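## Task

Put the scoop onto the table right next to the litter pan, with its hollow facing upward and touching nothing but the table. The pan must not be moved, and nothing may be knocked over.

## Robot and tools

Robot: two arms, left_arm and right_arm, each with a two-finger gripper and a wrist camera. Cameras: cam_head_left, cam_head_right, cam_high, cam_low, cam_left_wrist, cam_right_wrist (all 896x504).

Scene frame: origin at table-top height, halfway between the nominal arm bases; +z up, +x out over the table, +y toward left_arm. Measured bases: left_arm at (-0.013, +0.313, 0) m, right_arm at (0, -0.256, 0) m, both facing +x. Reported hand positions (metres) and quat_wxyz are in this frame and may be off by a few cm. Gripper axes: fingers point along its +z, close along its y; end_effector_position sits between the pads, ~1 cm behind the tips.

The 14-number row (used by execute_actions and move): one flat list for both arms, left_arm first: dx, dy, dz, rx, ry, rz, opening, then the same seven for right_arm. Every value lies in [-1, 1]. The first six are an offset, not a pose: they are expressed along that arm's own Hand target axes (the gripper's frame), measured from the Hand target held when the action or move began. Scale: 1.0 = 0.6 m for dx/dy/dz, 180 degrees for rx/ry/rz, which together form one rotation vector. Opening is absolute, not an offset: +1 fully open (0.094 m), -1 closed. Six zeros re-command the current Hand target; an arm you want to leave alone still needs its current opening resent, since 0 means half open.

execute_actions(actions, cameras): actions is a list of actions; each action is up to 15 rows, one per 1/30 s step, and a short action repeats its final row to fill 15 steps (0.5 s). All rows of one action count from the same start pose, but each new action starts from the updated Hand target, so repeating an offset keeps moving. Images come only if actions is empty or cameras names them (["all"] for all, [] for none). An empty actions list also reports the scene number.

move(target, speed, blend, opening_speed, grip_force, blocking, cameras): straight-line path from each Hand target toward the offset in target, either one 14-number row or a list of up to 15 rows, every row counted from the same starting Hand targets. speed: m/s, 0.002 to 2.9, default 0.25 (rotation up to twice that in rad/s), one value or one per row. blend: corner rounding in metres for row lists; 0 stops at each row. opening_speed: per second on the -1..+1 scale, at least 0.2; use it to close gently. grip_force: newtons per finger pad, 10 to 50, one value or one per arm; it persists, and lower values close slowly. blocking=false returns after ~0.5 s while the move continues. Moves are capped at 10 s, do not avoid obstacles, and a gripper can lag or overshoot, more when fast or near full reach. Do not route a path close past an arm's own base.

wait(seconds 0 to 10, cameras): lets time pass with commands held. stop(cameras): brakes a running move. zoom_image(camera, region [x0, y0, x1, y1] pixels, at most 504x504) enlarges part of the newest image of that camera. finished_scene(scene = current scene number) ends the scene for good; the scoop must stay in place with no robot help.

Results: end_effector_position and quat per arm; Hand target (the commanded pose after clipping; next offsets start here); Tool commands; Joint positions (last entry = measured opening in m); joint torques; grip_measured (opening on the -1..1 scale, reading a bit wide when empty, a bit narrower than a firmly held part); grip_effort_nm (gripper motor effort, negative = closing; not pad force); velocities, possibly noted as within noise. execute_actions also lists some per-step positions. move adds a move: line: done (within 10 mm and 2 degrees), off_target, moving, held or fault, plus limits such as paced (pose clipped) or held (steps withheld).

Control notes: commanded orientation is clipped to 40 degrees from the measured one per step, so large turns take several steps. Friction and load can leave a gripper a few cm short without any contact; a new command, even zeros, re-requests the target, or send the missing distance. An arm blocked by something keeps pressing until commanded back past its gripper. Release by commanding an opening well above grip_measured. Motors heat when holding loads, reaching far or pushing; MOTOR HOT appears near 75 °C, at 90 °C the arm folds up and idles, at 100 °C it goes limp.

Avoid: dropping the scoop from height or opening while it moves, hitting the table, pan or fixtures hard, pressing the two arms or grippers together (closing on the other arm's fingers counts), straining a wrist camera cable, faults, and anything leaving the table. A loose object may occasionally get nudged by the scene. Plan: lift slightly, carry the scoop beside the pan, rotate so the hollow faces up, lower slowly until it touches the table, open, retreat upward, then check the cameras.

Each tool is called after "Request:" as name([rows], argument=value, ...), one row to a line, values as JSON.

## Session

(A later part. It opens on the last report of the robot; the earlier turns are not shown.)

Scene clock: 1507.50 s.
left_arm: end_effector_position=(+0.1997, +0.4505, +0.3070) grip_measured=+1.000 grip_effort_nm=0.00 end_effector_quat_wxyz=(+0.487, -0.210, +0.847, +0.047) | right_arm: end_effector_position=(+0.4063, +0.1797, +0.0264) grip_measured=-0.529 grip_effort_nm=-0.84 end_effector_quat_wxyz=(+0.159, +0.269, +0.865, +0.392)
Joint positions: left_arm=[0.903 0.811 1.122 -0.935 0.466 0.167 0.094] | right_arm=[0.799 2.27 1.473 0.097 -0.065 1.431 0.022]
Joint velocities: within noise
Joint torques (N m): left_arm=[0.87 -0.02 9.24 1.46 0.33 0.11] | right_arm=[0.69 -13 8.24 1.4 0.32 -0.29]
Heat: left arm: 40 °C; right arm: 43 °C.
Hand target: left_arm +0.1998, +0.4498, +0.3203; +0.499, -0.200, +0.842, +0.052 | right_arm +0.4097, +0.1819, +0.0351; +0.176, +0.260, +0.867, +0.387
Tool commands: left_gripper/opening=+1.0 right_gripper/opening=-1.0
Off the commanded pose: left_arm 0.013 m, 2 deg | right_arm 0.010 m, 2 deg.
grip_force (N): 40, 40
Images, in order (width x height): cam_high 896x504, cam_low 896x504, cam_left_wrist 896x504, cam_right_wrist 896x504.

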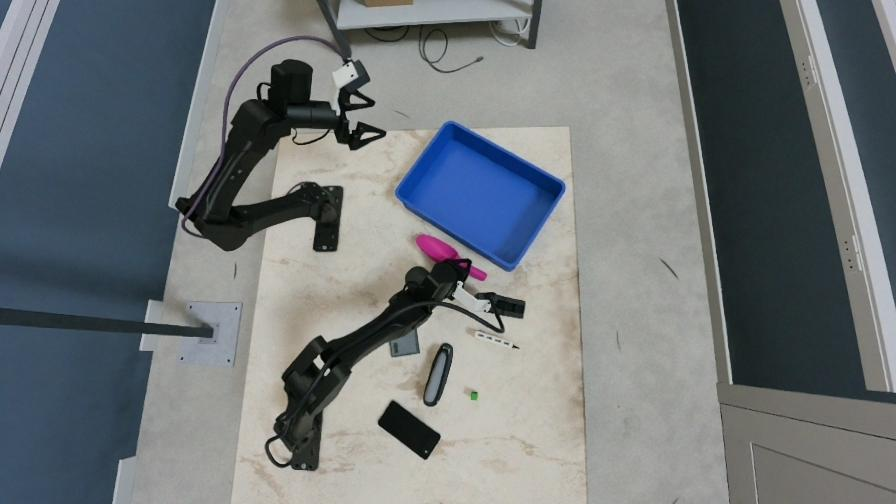

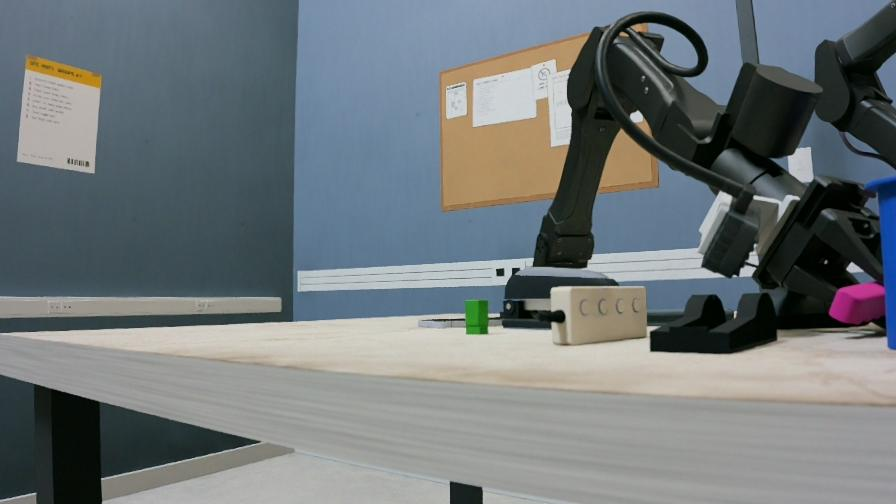

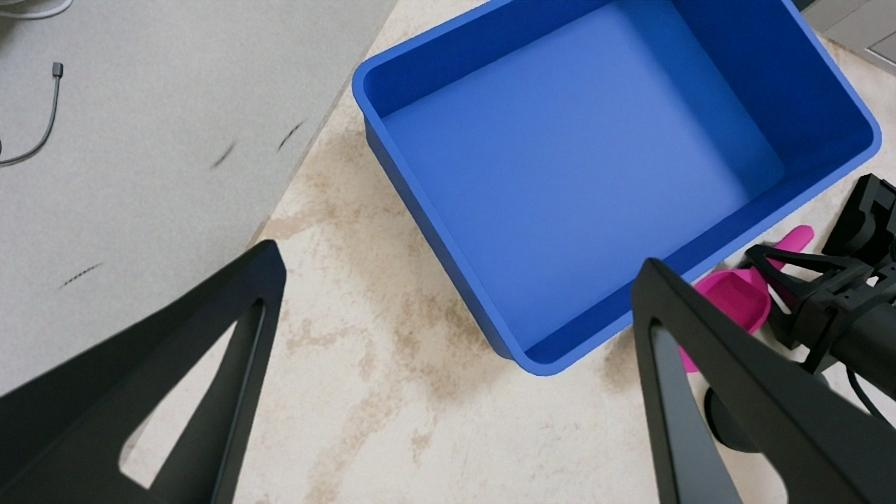

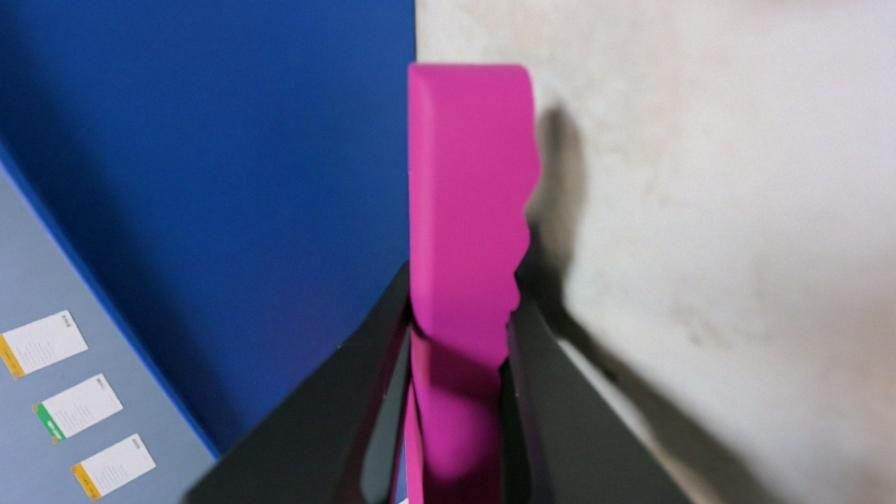

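Request:
move(target=[0,0,0,0,0,0,1, 0.001,-0.0076,0.0064,0,0,0,-1], speed=0.03, cameras=["cam_low", "cam_left_wrist", "cam_head_right"])

Request:
zoom_image(camera="cam_low", region=[700, 200, 896, 380])

Request:
zoom_image(camera="cam_left_wrist", region=[600, 160, 896, 480])

Scene clock: 1515.00 s.
left_arm: end_effector_position=(+0.1997, +0.4505, +0.3070) grip_measured=+1.000 grip_effort_nm=0.00 end_effector_quat_wxyz=(+0.487, -0.210, +0.847, +0.047) | right_arm: end_effector_position=(+0.4063, +0.1797, +0.0264) grip_measured=-0.529 grip_effort_nm=-0.85 end_effector_quat_wxyz=(+0.159, +0.269, +0.865, +0.392)
Joint positions: left_arm=[0.903 0.811 1.122 -0.935 0.466 0.167 0.094] | right_arm=[0.799 2.27 1.473 0.097 -0.065 1.431 0.022]
Joint torques (N m): left_arm=[0.84 0.05 9.29 1.5 0.32 0.11] | right_arm=[0.68 -11.97 7.76 1.58 0.32 -0.31]
Heat: left arm: 40 °C; right arm: 43 °C.
Hand target: left_arm +0.1998, +0.4498, +0.3203; +0.499, -0.200, +0.842, +0.052 | right_arm +0.4097, +0.1819, +0.0291; +0.176, +0.260, +0.867, +0.387
Off the commanded pose: left_arm 0.013 m, 2 deg | right_arm 0.005 m, 2 deg.
grip_force (N): 40, 40
move: off_target (left_arm)
Images, in order (width x height): cam_head_right 896x504, cam_low 896x504, cam_left_wrist 896x504.

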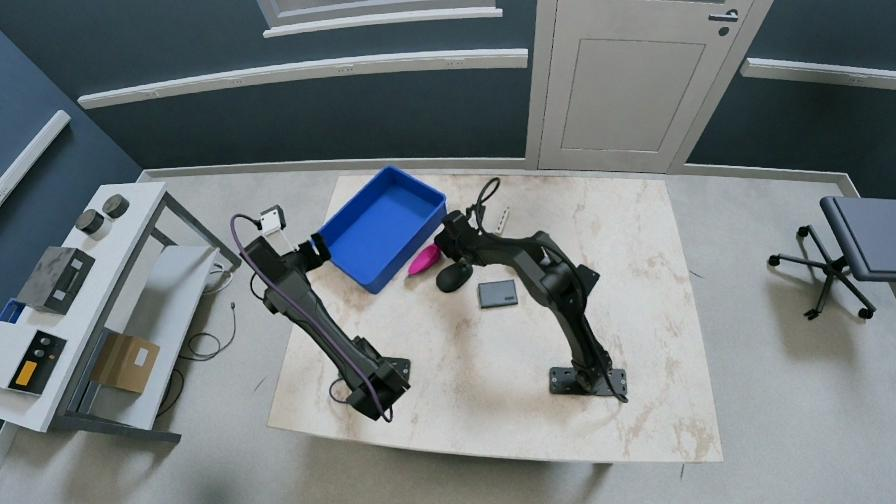

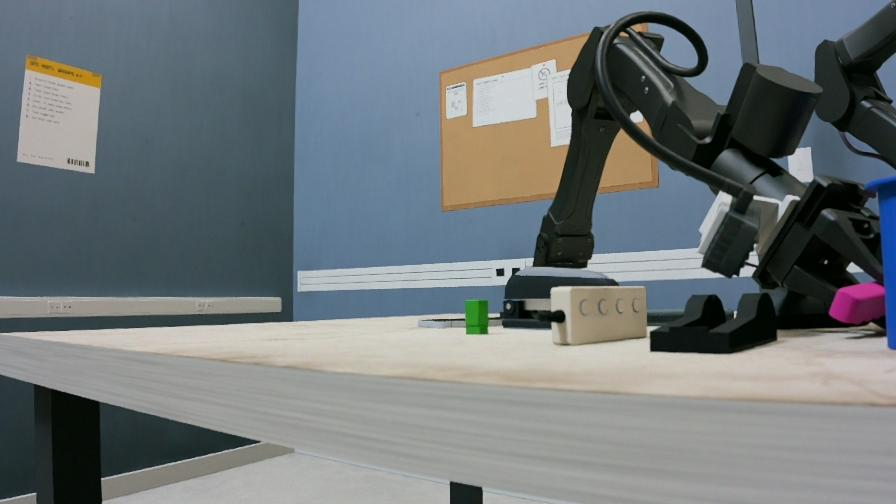

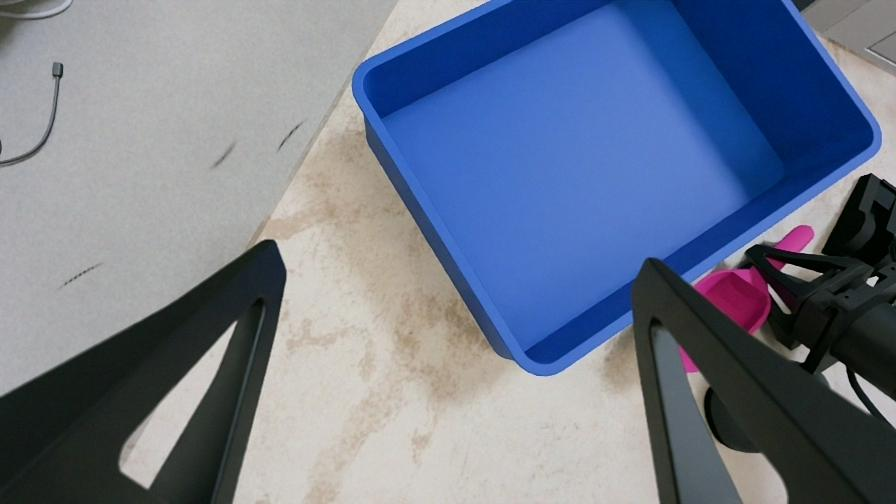

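Scaled by 2.571.

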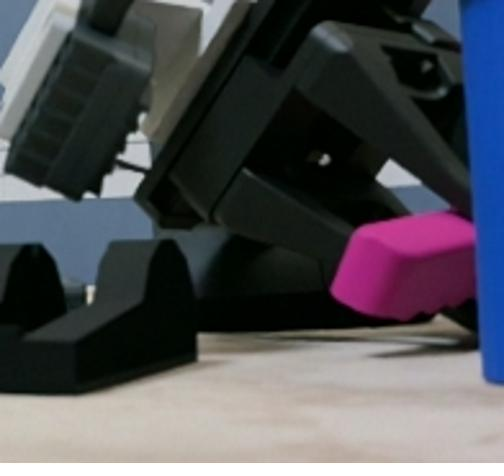

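Scaled by 1.575.

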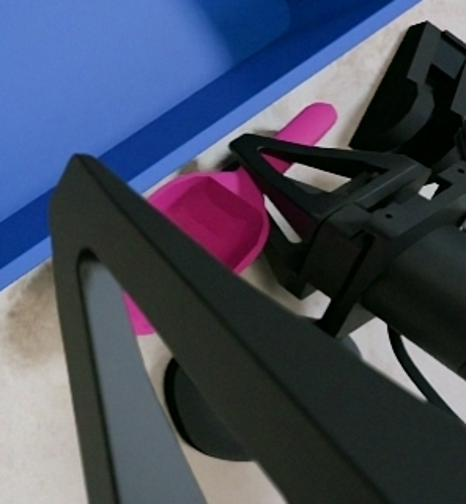

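Request:
move(target=[0,0,0,0,0,0,1, 0.0017,-0.0127,0.0106,0,0,0,-1], speed=0.03, cameras=["cam_low", "cam_left_wrist", "cam_head_right"])

Request:
zoom_image(camera="cam_low", region=[700, 200, 896, 380])

Request:
zoom_image(camera="cam_left_wrist", region=[600, 160, 896, 480])

Scene clock: 1520.73 s.
left_arm: end_effector_position=(+0.1997, +0.4505, +0.3070) grip_measured=+1.000 grip_effort_nm=0.00 end_effector_quat_wxyz=(+0.487, -0.210, +0.847, +0.047) | right_arm: end_effector_position=(+0.4077, +0.1802, +0.0279) grip_measured=-0.530 grip_effort_nm=-0.85 end_effector_quat_wxyz=(+0.163, +0.267, +0.864, +0.394)
Joint positions: left_arm=[0.903 0.811 1.122 -0.935 0.466 0.167 0.094] | right_arm=[0.799 2.27 1.473 0.105 -0.061 1.427 0.022]
Joint torques (N m): left_arm=[0.83 0.01 9.35 1.46 0.32 0.1] | right_arm=[0.68 -10.32 6.93 1.8 0.25 -0.25]
Heat: left arm: 40 °C; right arm: 43 °C.
Hand target: left_arm +0.1998, +0.4498, +0.3203; +0.499, -0.200, +0.842, +0.052 | right_arm +0.4097, +0.1819, +0.0191; +0.176, +0.260, +0.867, +0.387
Off the commanded pose: left_arm 0.013 m, 2 deg | right_arm 0.009 m, 2 deg.
grip_force (N): 40, 40
move: off_target (left_arm)
Images, in order (width x height): cam_head_right 896x504, cam_low 896x504, cam_left_wrist 896x504.

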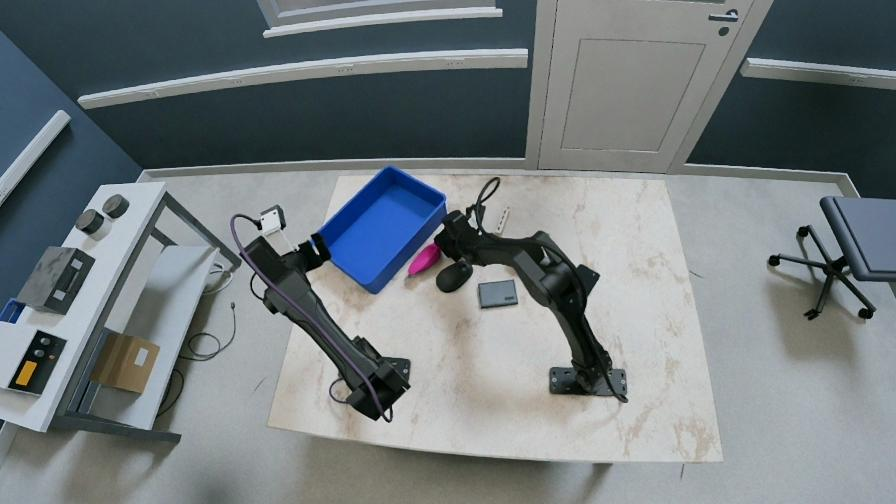

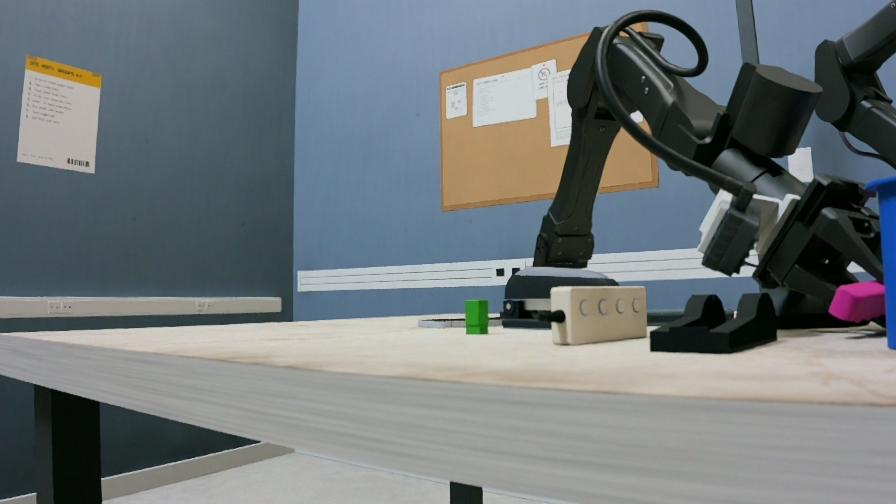

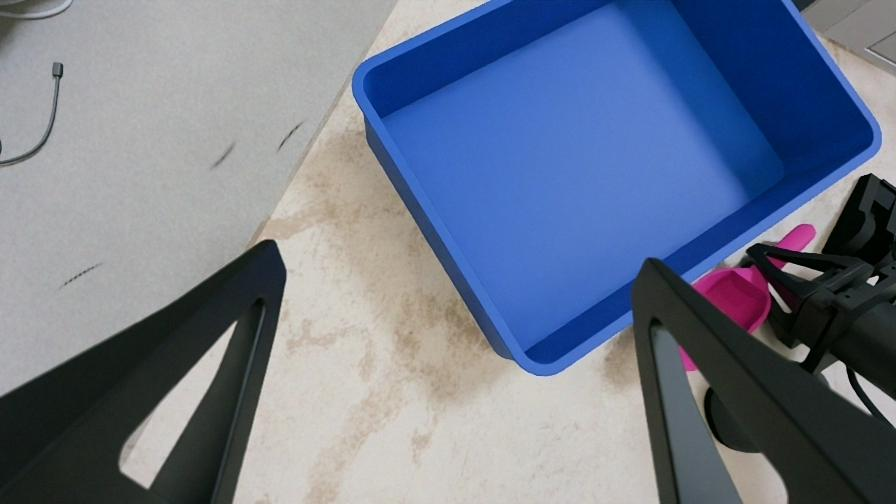

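Scaled by 2.571.

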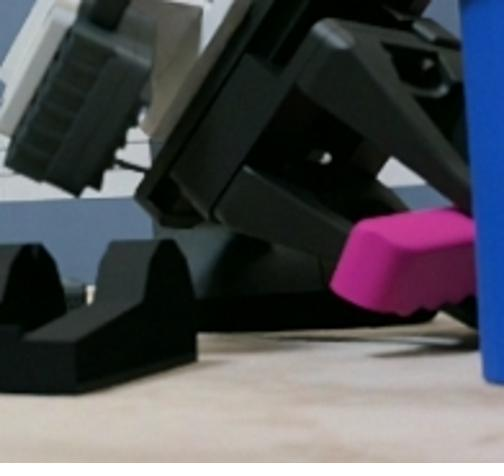

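Scaled by 1.575.

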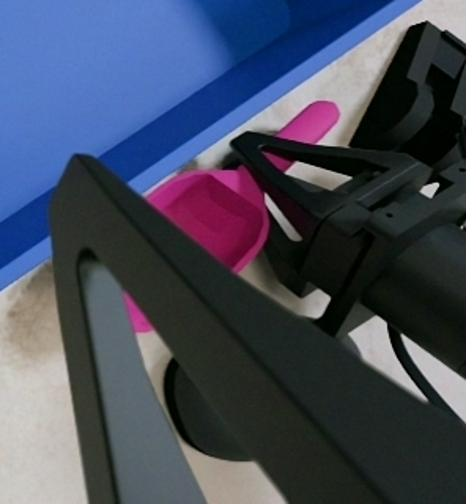

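Request:
move(target=[0,0,0,0,0,0,1, -0.0014,0.0102,-0.0085,0,0,0,-1], speed=0.03)

Request:
move(target=[0,0,0,0,0,0,1, 0,0.02,-0.013,0,0,0,-0.1], speed=0.008, opening_speed=0.25, cameras=["cam_low", "cam_left_wrist", "cam_right_wrist"])

Request:
zoom_image(camera="cam_low", region=[700, 200, 896, 380])

Request:
zoom_image(camera="cam_left_wrist", region=[600, 160, 896, 480])

Scene clock: 1567.27 s.
left_arm: end_effector_position=(+0.1997, +0.4505, +0.3070) grip_measured=+1.000 grip_effort_nm=-0.01 end_effector_quat_wxyz=(+0.487, -0.210, +0.847, +0.047) | right_arm: end_effector_position=(+0.4077, +0.1802, +0.0279) grip_measured=-0.530 grip_effort_nm=-0.85 end_effector_quat_wxyz=(+0.164, +0.267, +0.864, +0.394)
Joint positions: left_arm=[0.903 0.811 1.122 -0.935 0.466 0.167 0.094] | right_arm=[0.799 2.27 1.473 0.105 -0.061 1.426 0.022]
Joint torques (N m): left_arm=[0.83 0.06 9.31 1.48 0.32 0.09] | right_arm=[0.68 -11.64 7.54 1.58 0.27 -0.24]
Heat: left arm: 40 °C; right arm: 42 °C.
Hand target: left_arm +0.1998, +0.4498, +0.3203; +0.499, -0.200, +0.842, +0.052 | right_arm +0.4097, +0.1819, +0.0272; +0.176, +0.260, +0.867, +0.387
Off the commanded pose: left_arm 0.013 m, 2 deg | right_arm 0.003 m, 2 deg.
grip_force (N): 40, 40
move: off_target (left_arm)

Scene clock: 1571.07 s.
left_arm: end_effector_position=(+0.1997, +0.4505, +0.3070) grip_measured=+1.000 grip_effort_nm=0.00 end_effector_quat_wxyz=(+0.487, -0.210, +0.847, +0.047) | right_arm: end_effector_position=(+0.4084, +0.1802, +0.0296) grip_measured=-0.102 grip_effort_nm=0.13 end_effector_quat_wxyz=(+0.165, +0.269, +0.867, +0.386)
Joint positions: left_arm=[0.903 0.811 1.122 -0.935 0.466 0.167 0.094] | right_arm=[0.801 2.27 1.495 0.068 -0.05 1.425 0.042]
Joint torques (N m): left_arm=[0.77 0.01 9.31 1.47 0.32 0.11] | right_arm=[0.84 -13.61 7.84 1.45 0.2 -0.22]
Heat: left arm: 40 °C; right arm: 42 °C.
Hand target: left_arm +0.1998, +0.4498, +0.3203; +0.499, -0.200, +0.842, +0.052 | right_arm +0.4094, +0.1842, +0.0411; +0.176, +0.260, +0.867, +0.387
Off the commanded pose: left_arm 0.013 m, 2 deg | right_arm 0.012 m, 2 deg.
grip_force (N): 40, 40
move: off_target (left_arm, right_arm)
Images, in order (width x height): cam_low 896x504, cam_left_wrist 896x504, cam_right_wrist 896x504.

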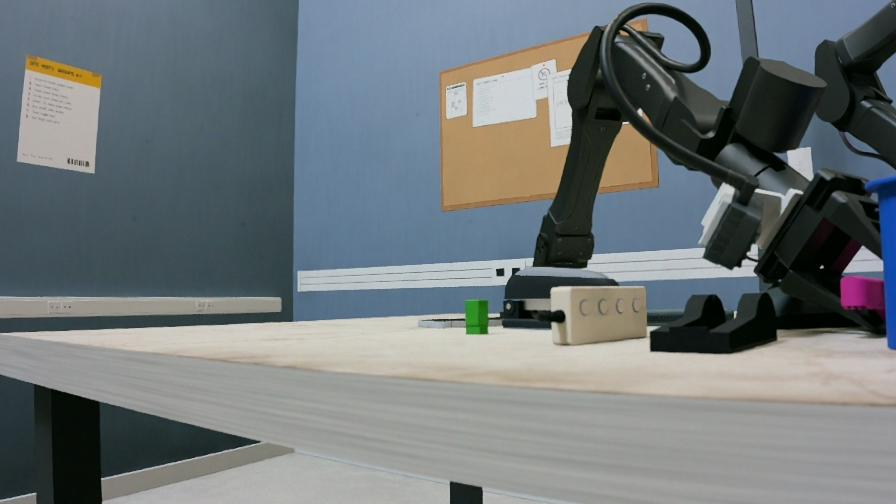

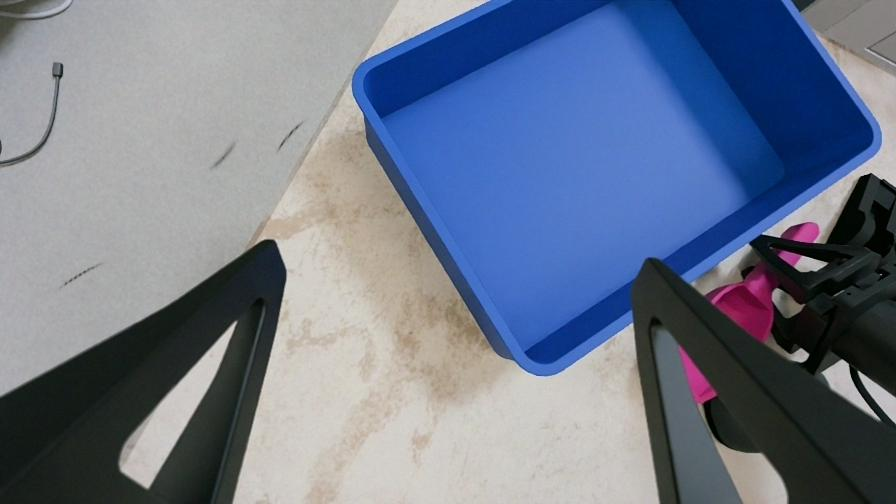

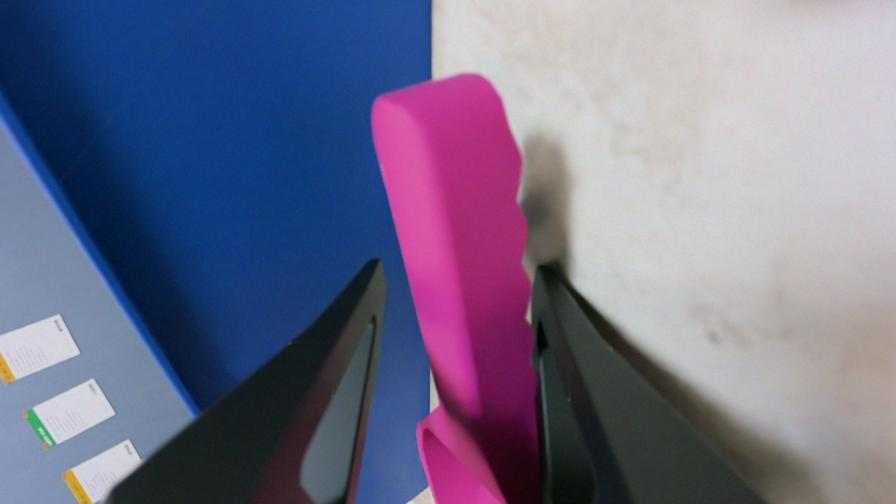

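Scaled by 2.571.

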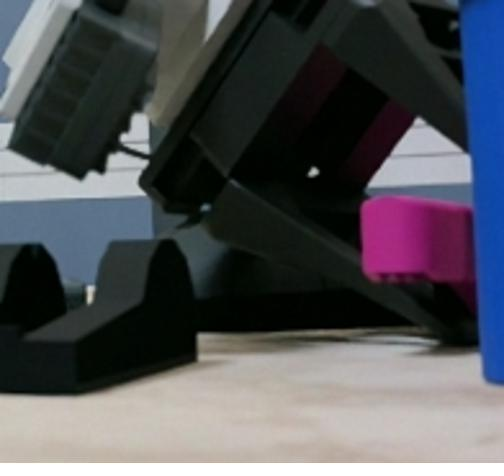

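Scaled by 1.575.

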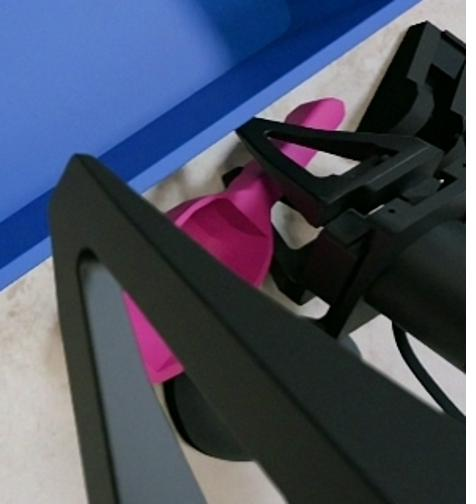

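Request:
move(target=[0,0,0,0,0,0,1, 0,-0.01,-0.045,0,0,0,-0.1], speed=0.04, cameras=["cam_low", "cam_left_wrist", "cam_right_wrist"])

Request:
zoom_image(camera="cam_low", region=[700, 200, 896, 380])

Request:
zoom_image(camera="cam_left_wrist", region=[600, 160, 896, 480])

Scene clock: 1590.33 s.
left_arm: end_effector_position=(+0.1997, +0.4505, +0.3070) grip_measured=+1.000 grip_effort_nm=0.00 end_effector_quat_wxyz=(+0.487, -0.210, +0.847, +0.047) | right_arm: end_effector_position=(+0.3946, +0.1659, +0.0297) grip_measured=-0.102 grip_effort_nm=0.11 end_effector_quat_wxyz=(+0.161, +0.269, +0.871, +0.378)
Joint positions: left_arm=[0.903 0.811 1.122 -0.935 0.466 0.167 0.094] | right_arm=[0.801 2.208 1.402 0.081 -0.05 1.423 0.042]
Joint torques (N m): left_arm=[0.91 0.02 9.31 1.48 0.3 0.08] | right_arm=[0.44 -16.81 5.64 1.49 0.15 -0.23]
Heat: left arm: 40 °C; right arm: 42 °C.
Hand target: left_arm +0.1998, +0.4498, +0.3203; +0.499, -0.200, +0.842, +0.052 | right_arm +0.3939, +0.1652, +0.0539; +0.176, +0.260, +0.867, +0.387
Off the commanded pose: left_arm 0.013 m, 2 deg | right_arm 0.024 m, 2 deg.
grip_force (N): 40, 40
move: off_target (left_arm, right_arm)
Images, in order (width x height): cam_low 896x504, cam_left_wrist 896x504, cam_right_wrist 896x504.

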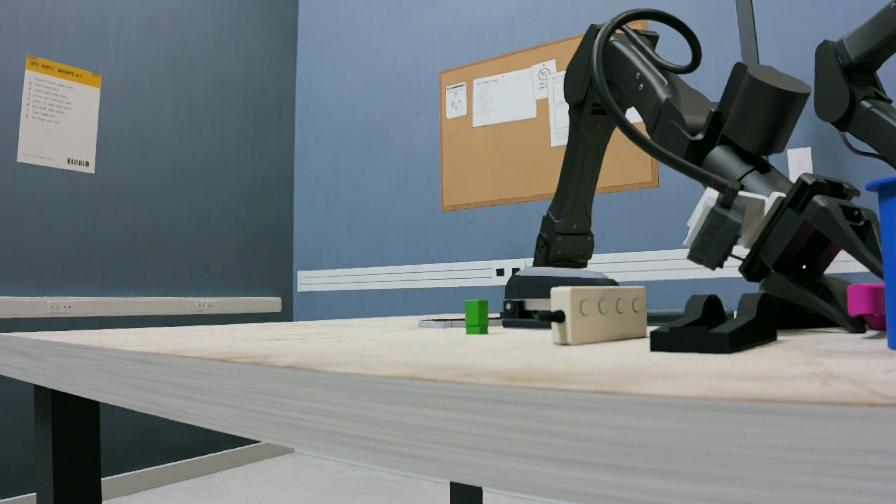

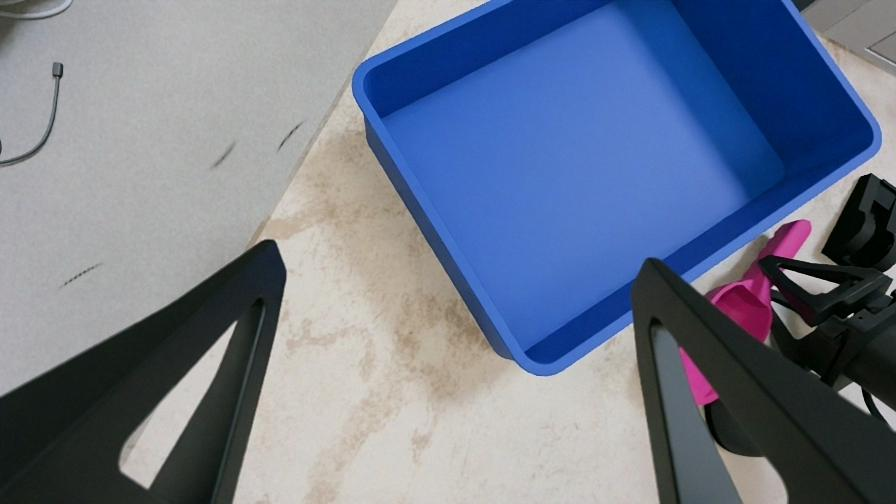

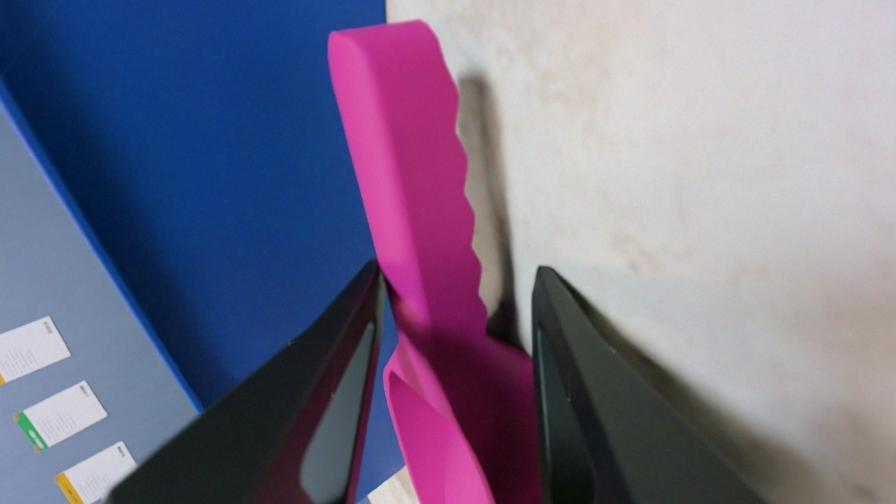

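Scaled by 2.571.

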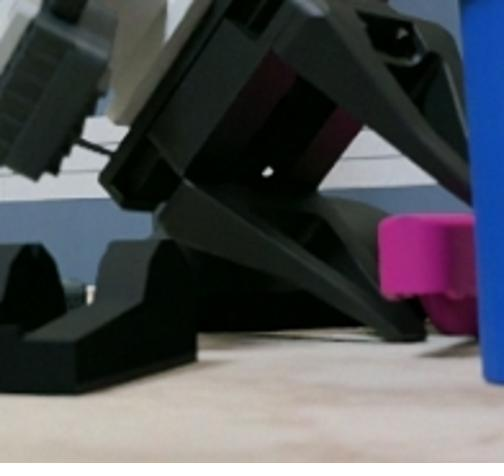

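Scaled by 1.575.

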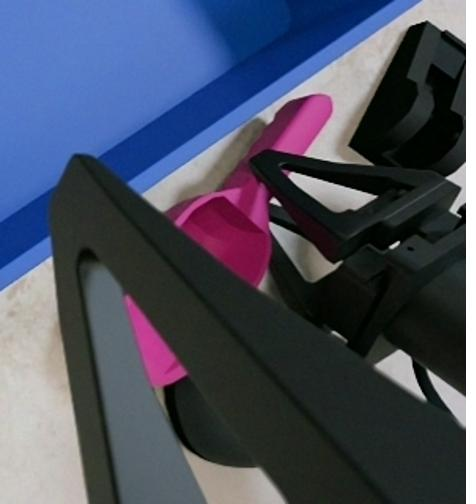

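Request:
move(target=[0,0,0,0,0,0,1, 0,-0.017,-0.08,0,0,0,-0.1], speed=0.06, cameras=["cam_low", "cam_left_wrist", "cam_right_wrist"])

Request:
zoom_image(camera="cam_low", region=[700, 200, 896, 380])

Request:
zoom_image(camera="cam_left_wrist", region=[600, 160, 896, 480])

Scene clock: 1600.20 s.
left_arm: end_effector_position=(+0.1997, +0.4505, +0.3070) grip_measured=+1.000 grip_effort_nm=0.00 end_effector_quat_wxyz=(+0.487, -0.210, +0.847, +0.047) | right_arm: end_effector_position=(+0.3621, +0.1324, +0.0504) grip_measured=-0.102 grip_effort_nm=0.11 end_effector_quat_wxyz=(+0.158, +0.268, +0.876, +0.369)
Joint positions: left_arm=[0.903 0.811 1.122 -0.935 0.466 0.167 0.094] | right_arm=[0.801 2.02 1.21 0.063 -0.05 1.417 0.042]
Joint torques (N m): left_arm=[0.77 -0.01 9.32 1.45 0.32 0.1] | right_arm=[-0.46 -15.19 6.04 1.64 0.09 -0.21]
Heat: left arm: 40 °C; right arm: 43 °C.
Hand target: left_arm +0.1998, +0.4498, +0.3203; +0.499, -0.200, +0.842, +0.052 | right_arm +0.3664, +0.1317, +0.0769; +0.176, +0.260, +0.867, +0.387
Off the commanded pose: left_arm 0.013 m, 2 deg | right_arm 0.027 m, 3 deg.
grip_force (N): 40, 40
move: off_target (left_arm, right_arm)
Images, in order (width x height): cam_low 896x504, cam_left_wrist 896x504, cam_right_wrist 896x504.

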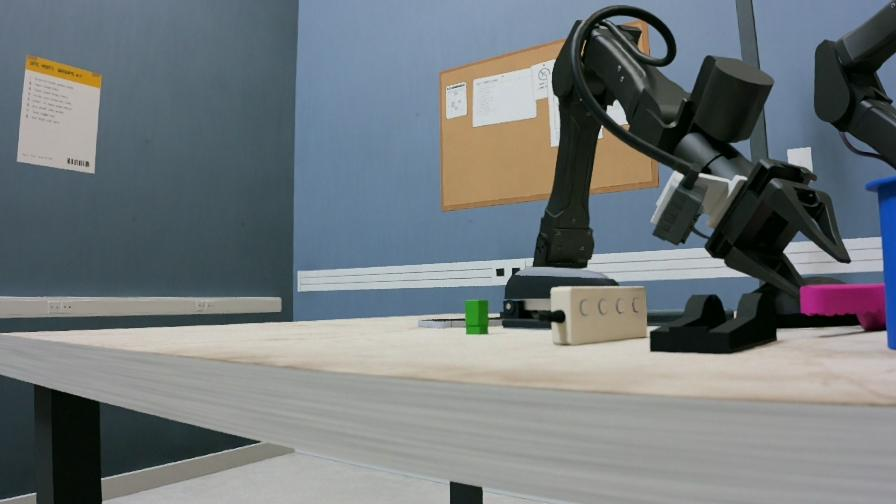

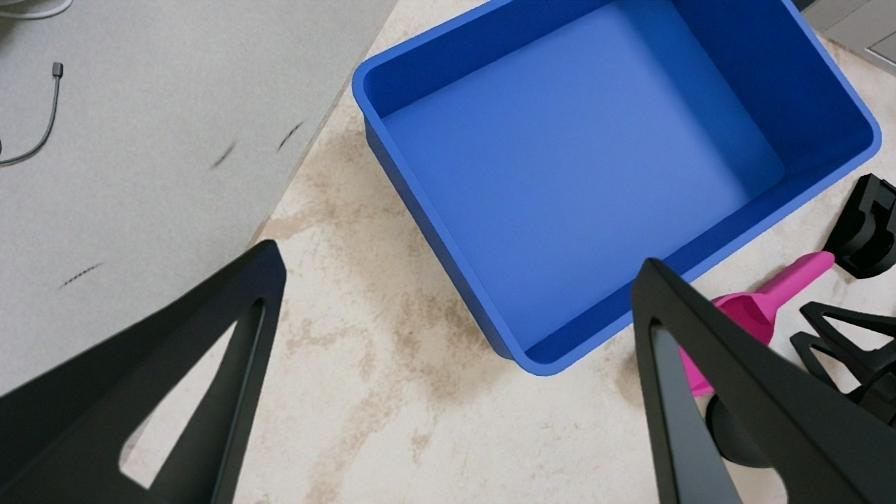

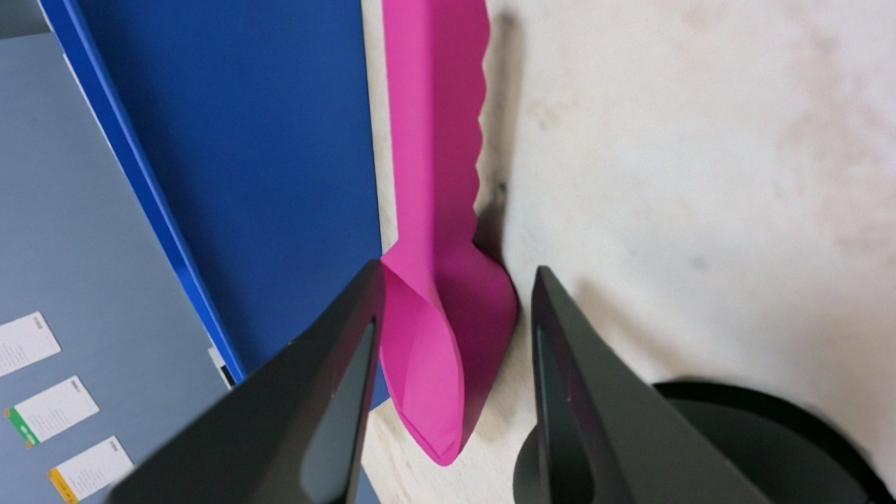

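Scaled by 2.571.

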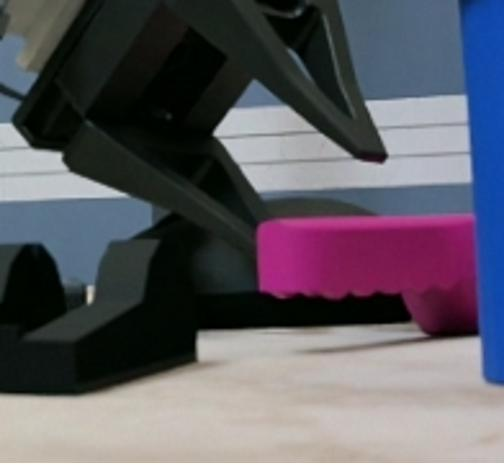

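Scaled by 1.575.

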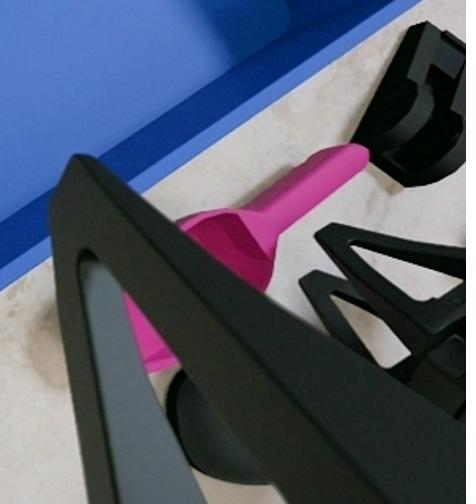

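Request:
move(target=[0,0,0,0,0,0,1, -0.02,0.11,-0.30,0,0,0,-0.1], speed=0.2, cameras=["cam_low", "cam_left_wrist", "cam_right_wrist", "cam_high", "cam_head_right"])

Request:
zoom_image(camera="cam_low", region=[700, 200, 896, 380])

Request:
zoom_image(camera="cam_high", region=[380, 180, 540, 330])

Scene clock: 1607.87 s.
left_arm: end_effector_position=(+0.1997, +0.4505, +0.3070) grip_measured=+1.000 grip_effort_nm=0.00 end_effector_quat_wxyz=(+0.487, -0.210, +0.847, +0.047) | right_arm: end_effector_position=(+0.3017, +0.0588, +0.2219) grip_measured=-0.102 grip_effort_nm=0.11 end_effector_quat_wxyz=(+0.159, +0.267, +0.876, +0.369)
Joint positions: left_arm=[0.903 0.811 1.122 -0.935 0.466 0.167 0.094] | right_arm=[0.776 1.494 1.293 -0.544 -0.067 1.397 0.042]
Joint torques (N m): left_arm=[0.85 0.03 9.29 1.47 0.32 0.11] | right_arm=[-0.75 -8.59 9.21 1.66 0.01 -0.2]
Heat: left arm: 40 °C; right arm: 45 °C.
Hand target: left_arm +0.1998, +0.4498, +0.3203; +0.499, -0.200, +0.842, +0.052 | right_arm +0.3058, +0.0575, +0.2433; +0.176, +0.260, +0.867, +0.387
Off the commanded pose: left_arm 0.013 m, 2 deg | right_arm 0.022 m, 3 deg.
grip_force (N): 40, 40
move: off_target (left_arm, right_arm)
Images, in order (width x height): cam_head_right 896x504, cam_high 896x504, cam_low 896x504, cam_left_wrist 896x504, cam_right_wrist 896x504.

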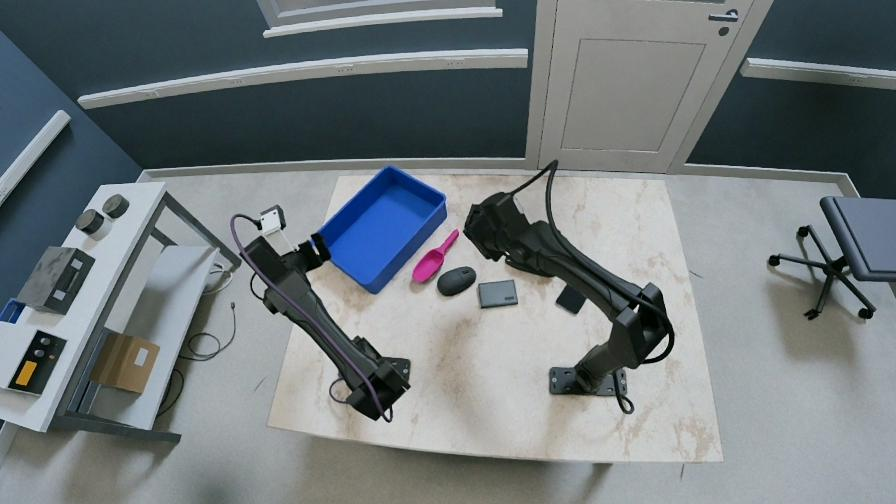

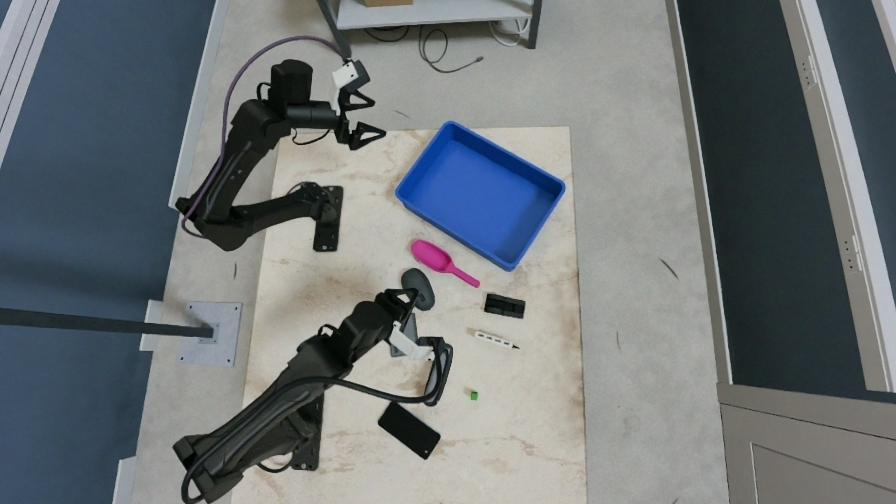

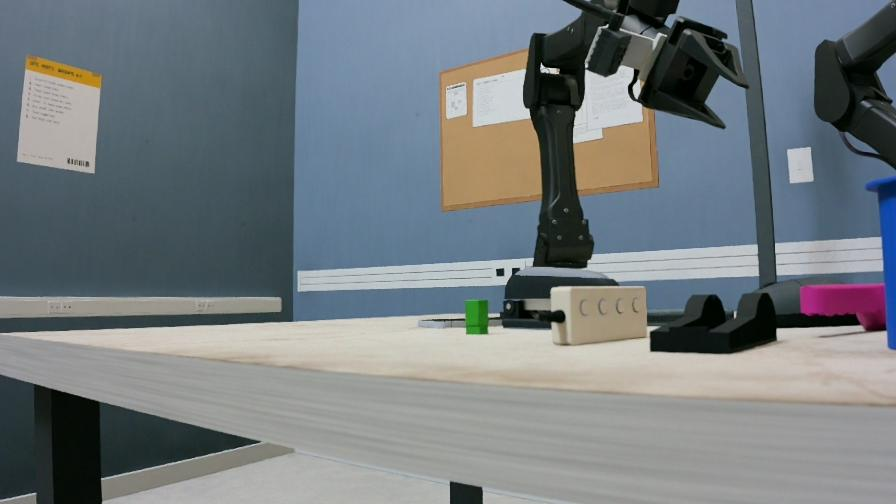

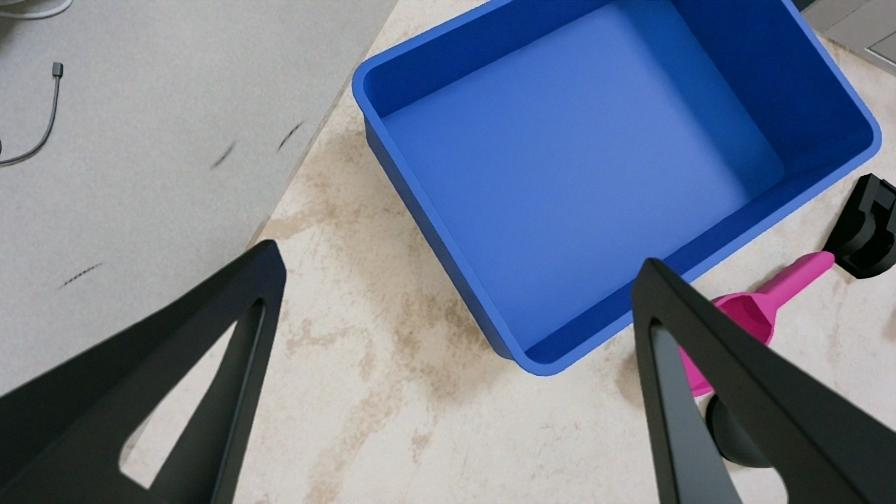

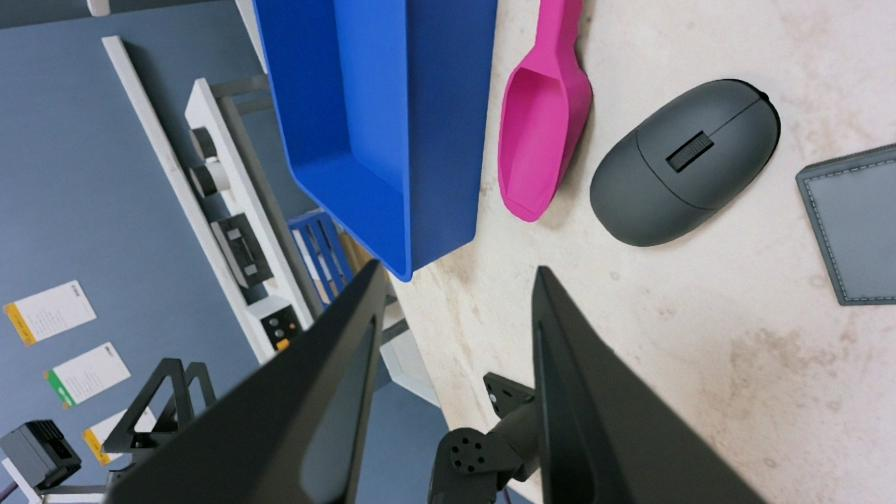

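Scaled by 2.571.

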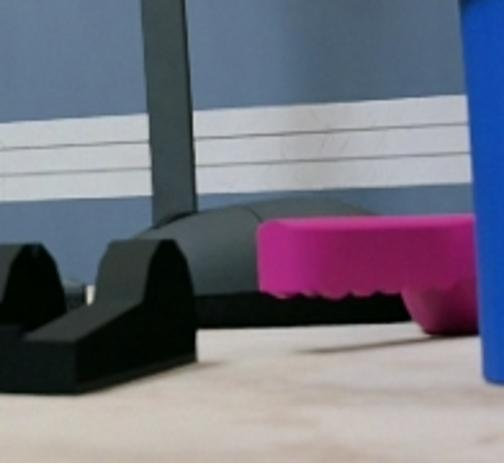

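Scaled by 3.150.

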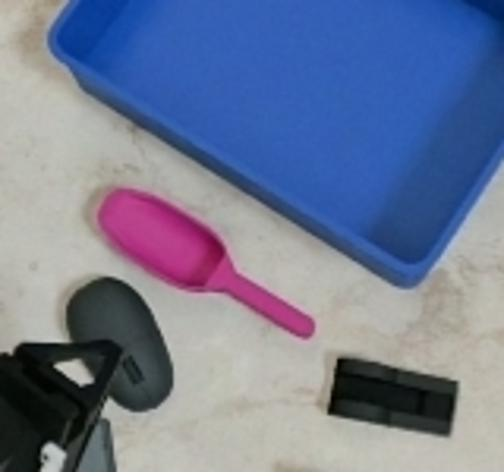

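Request:
finished_scene(scene=1)

The scene is finished: the task was done.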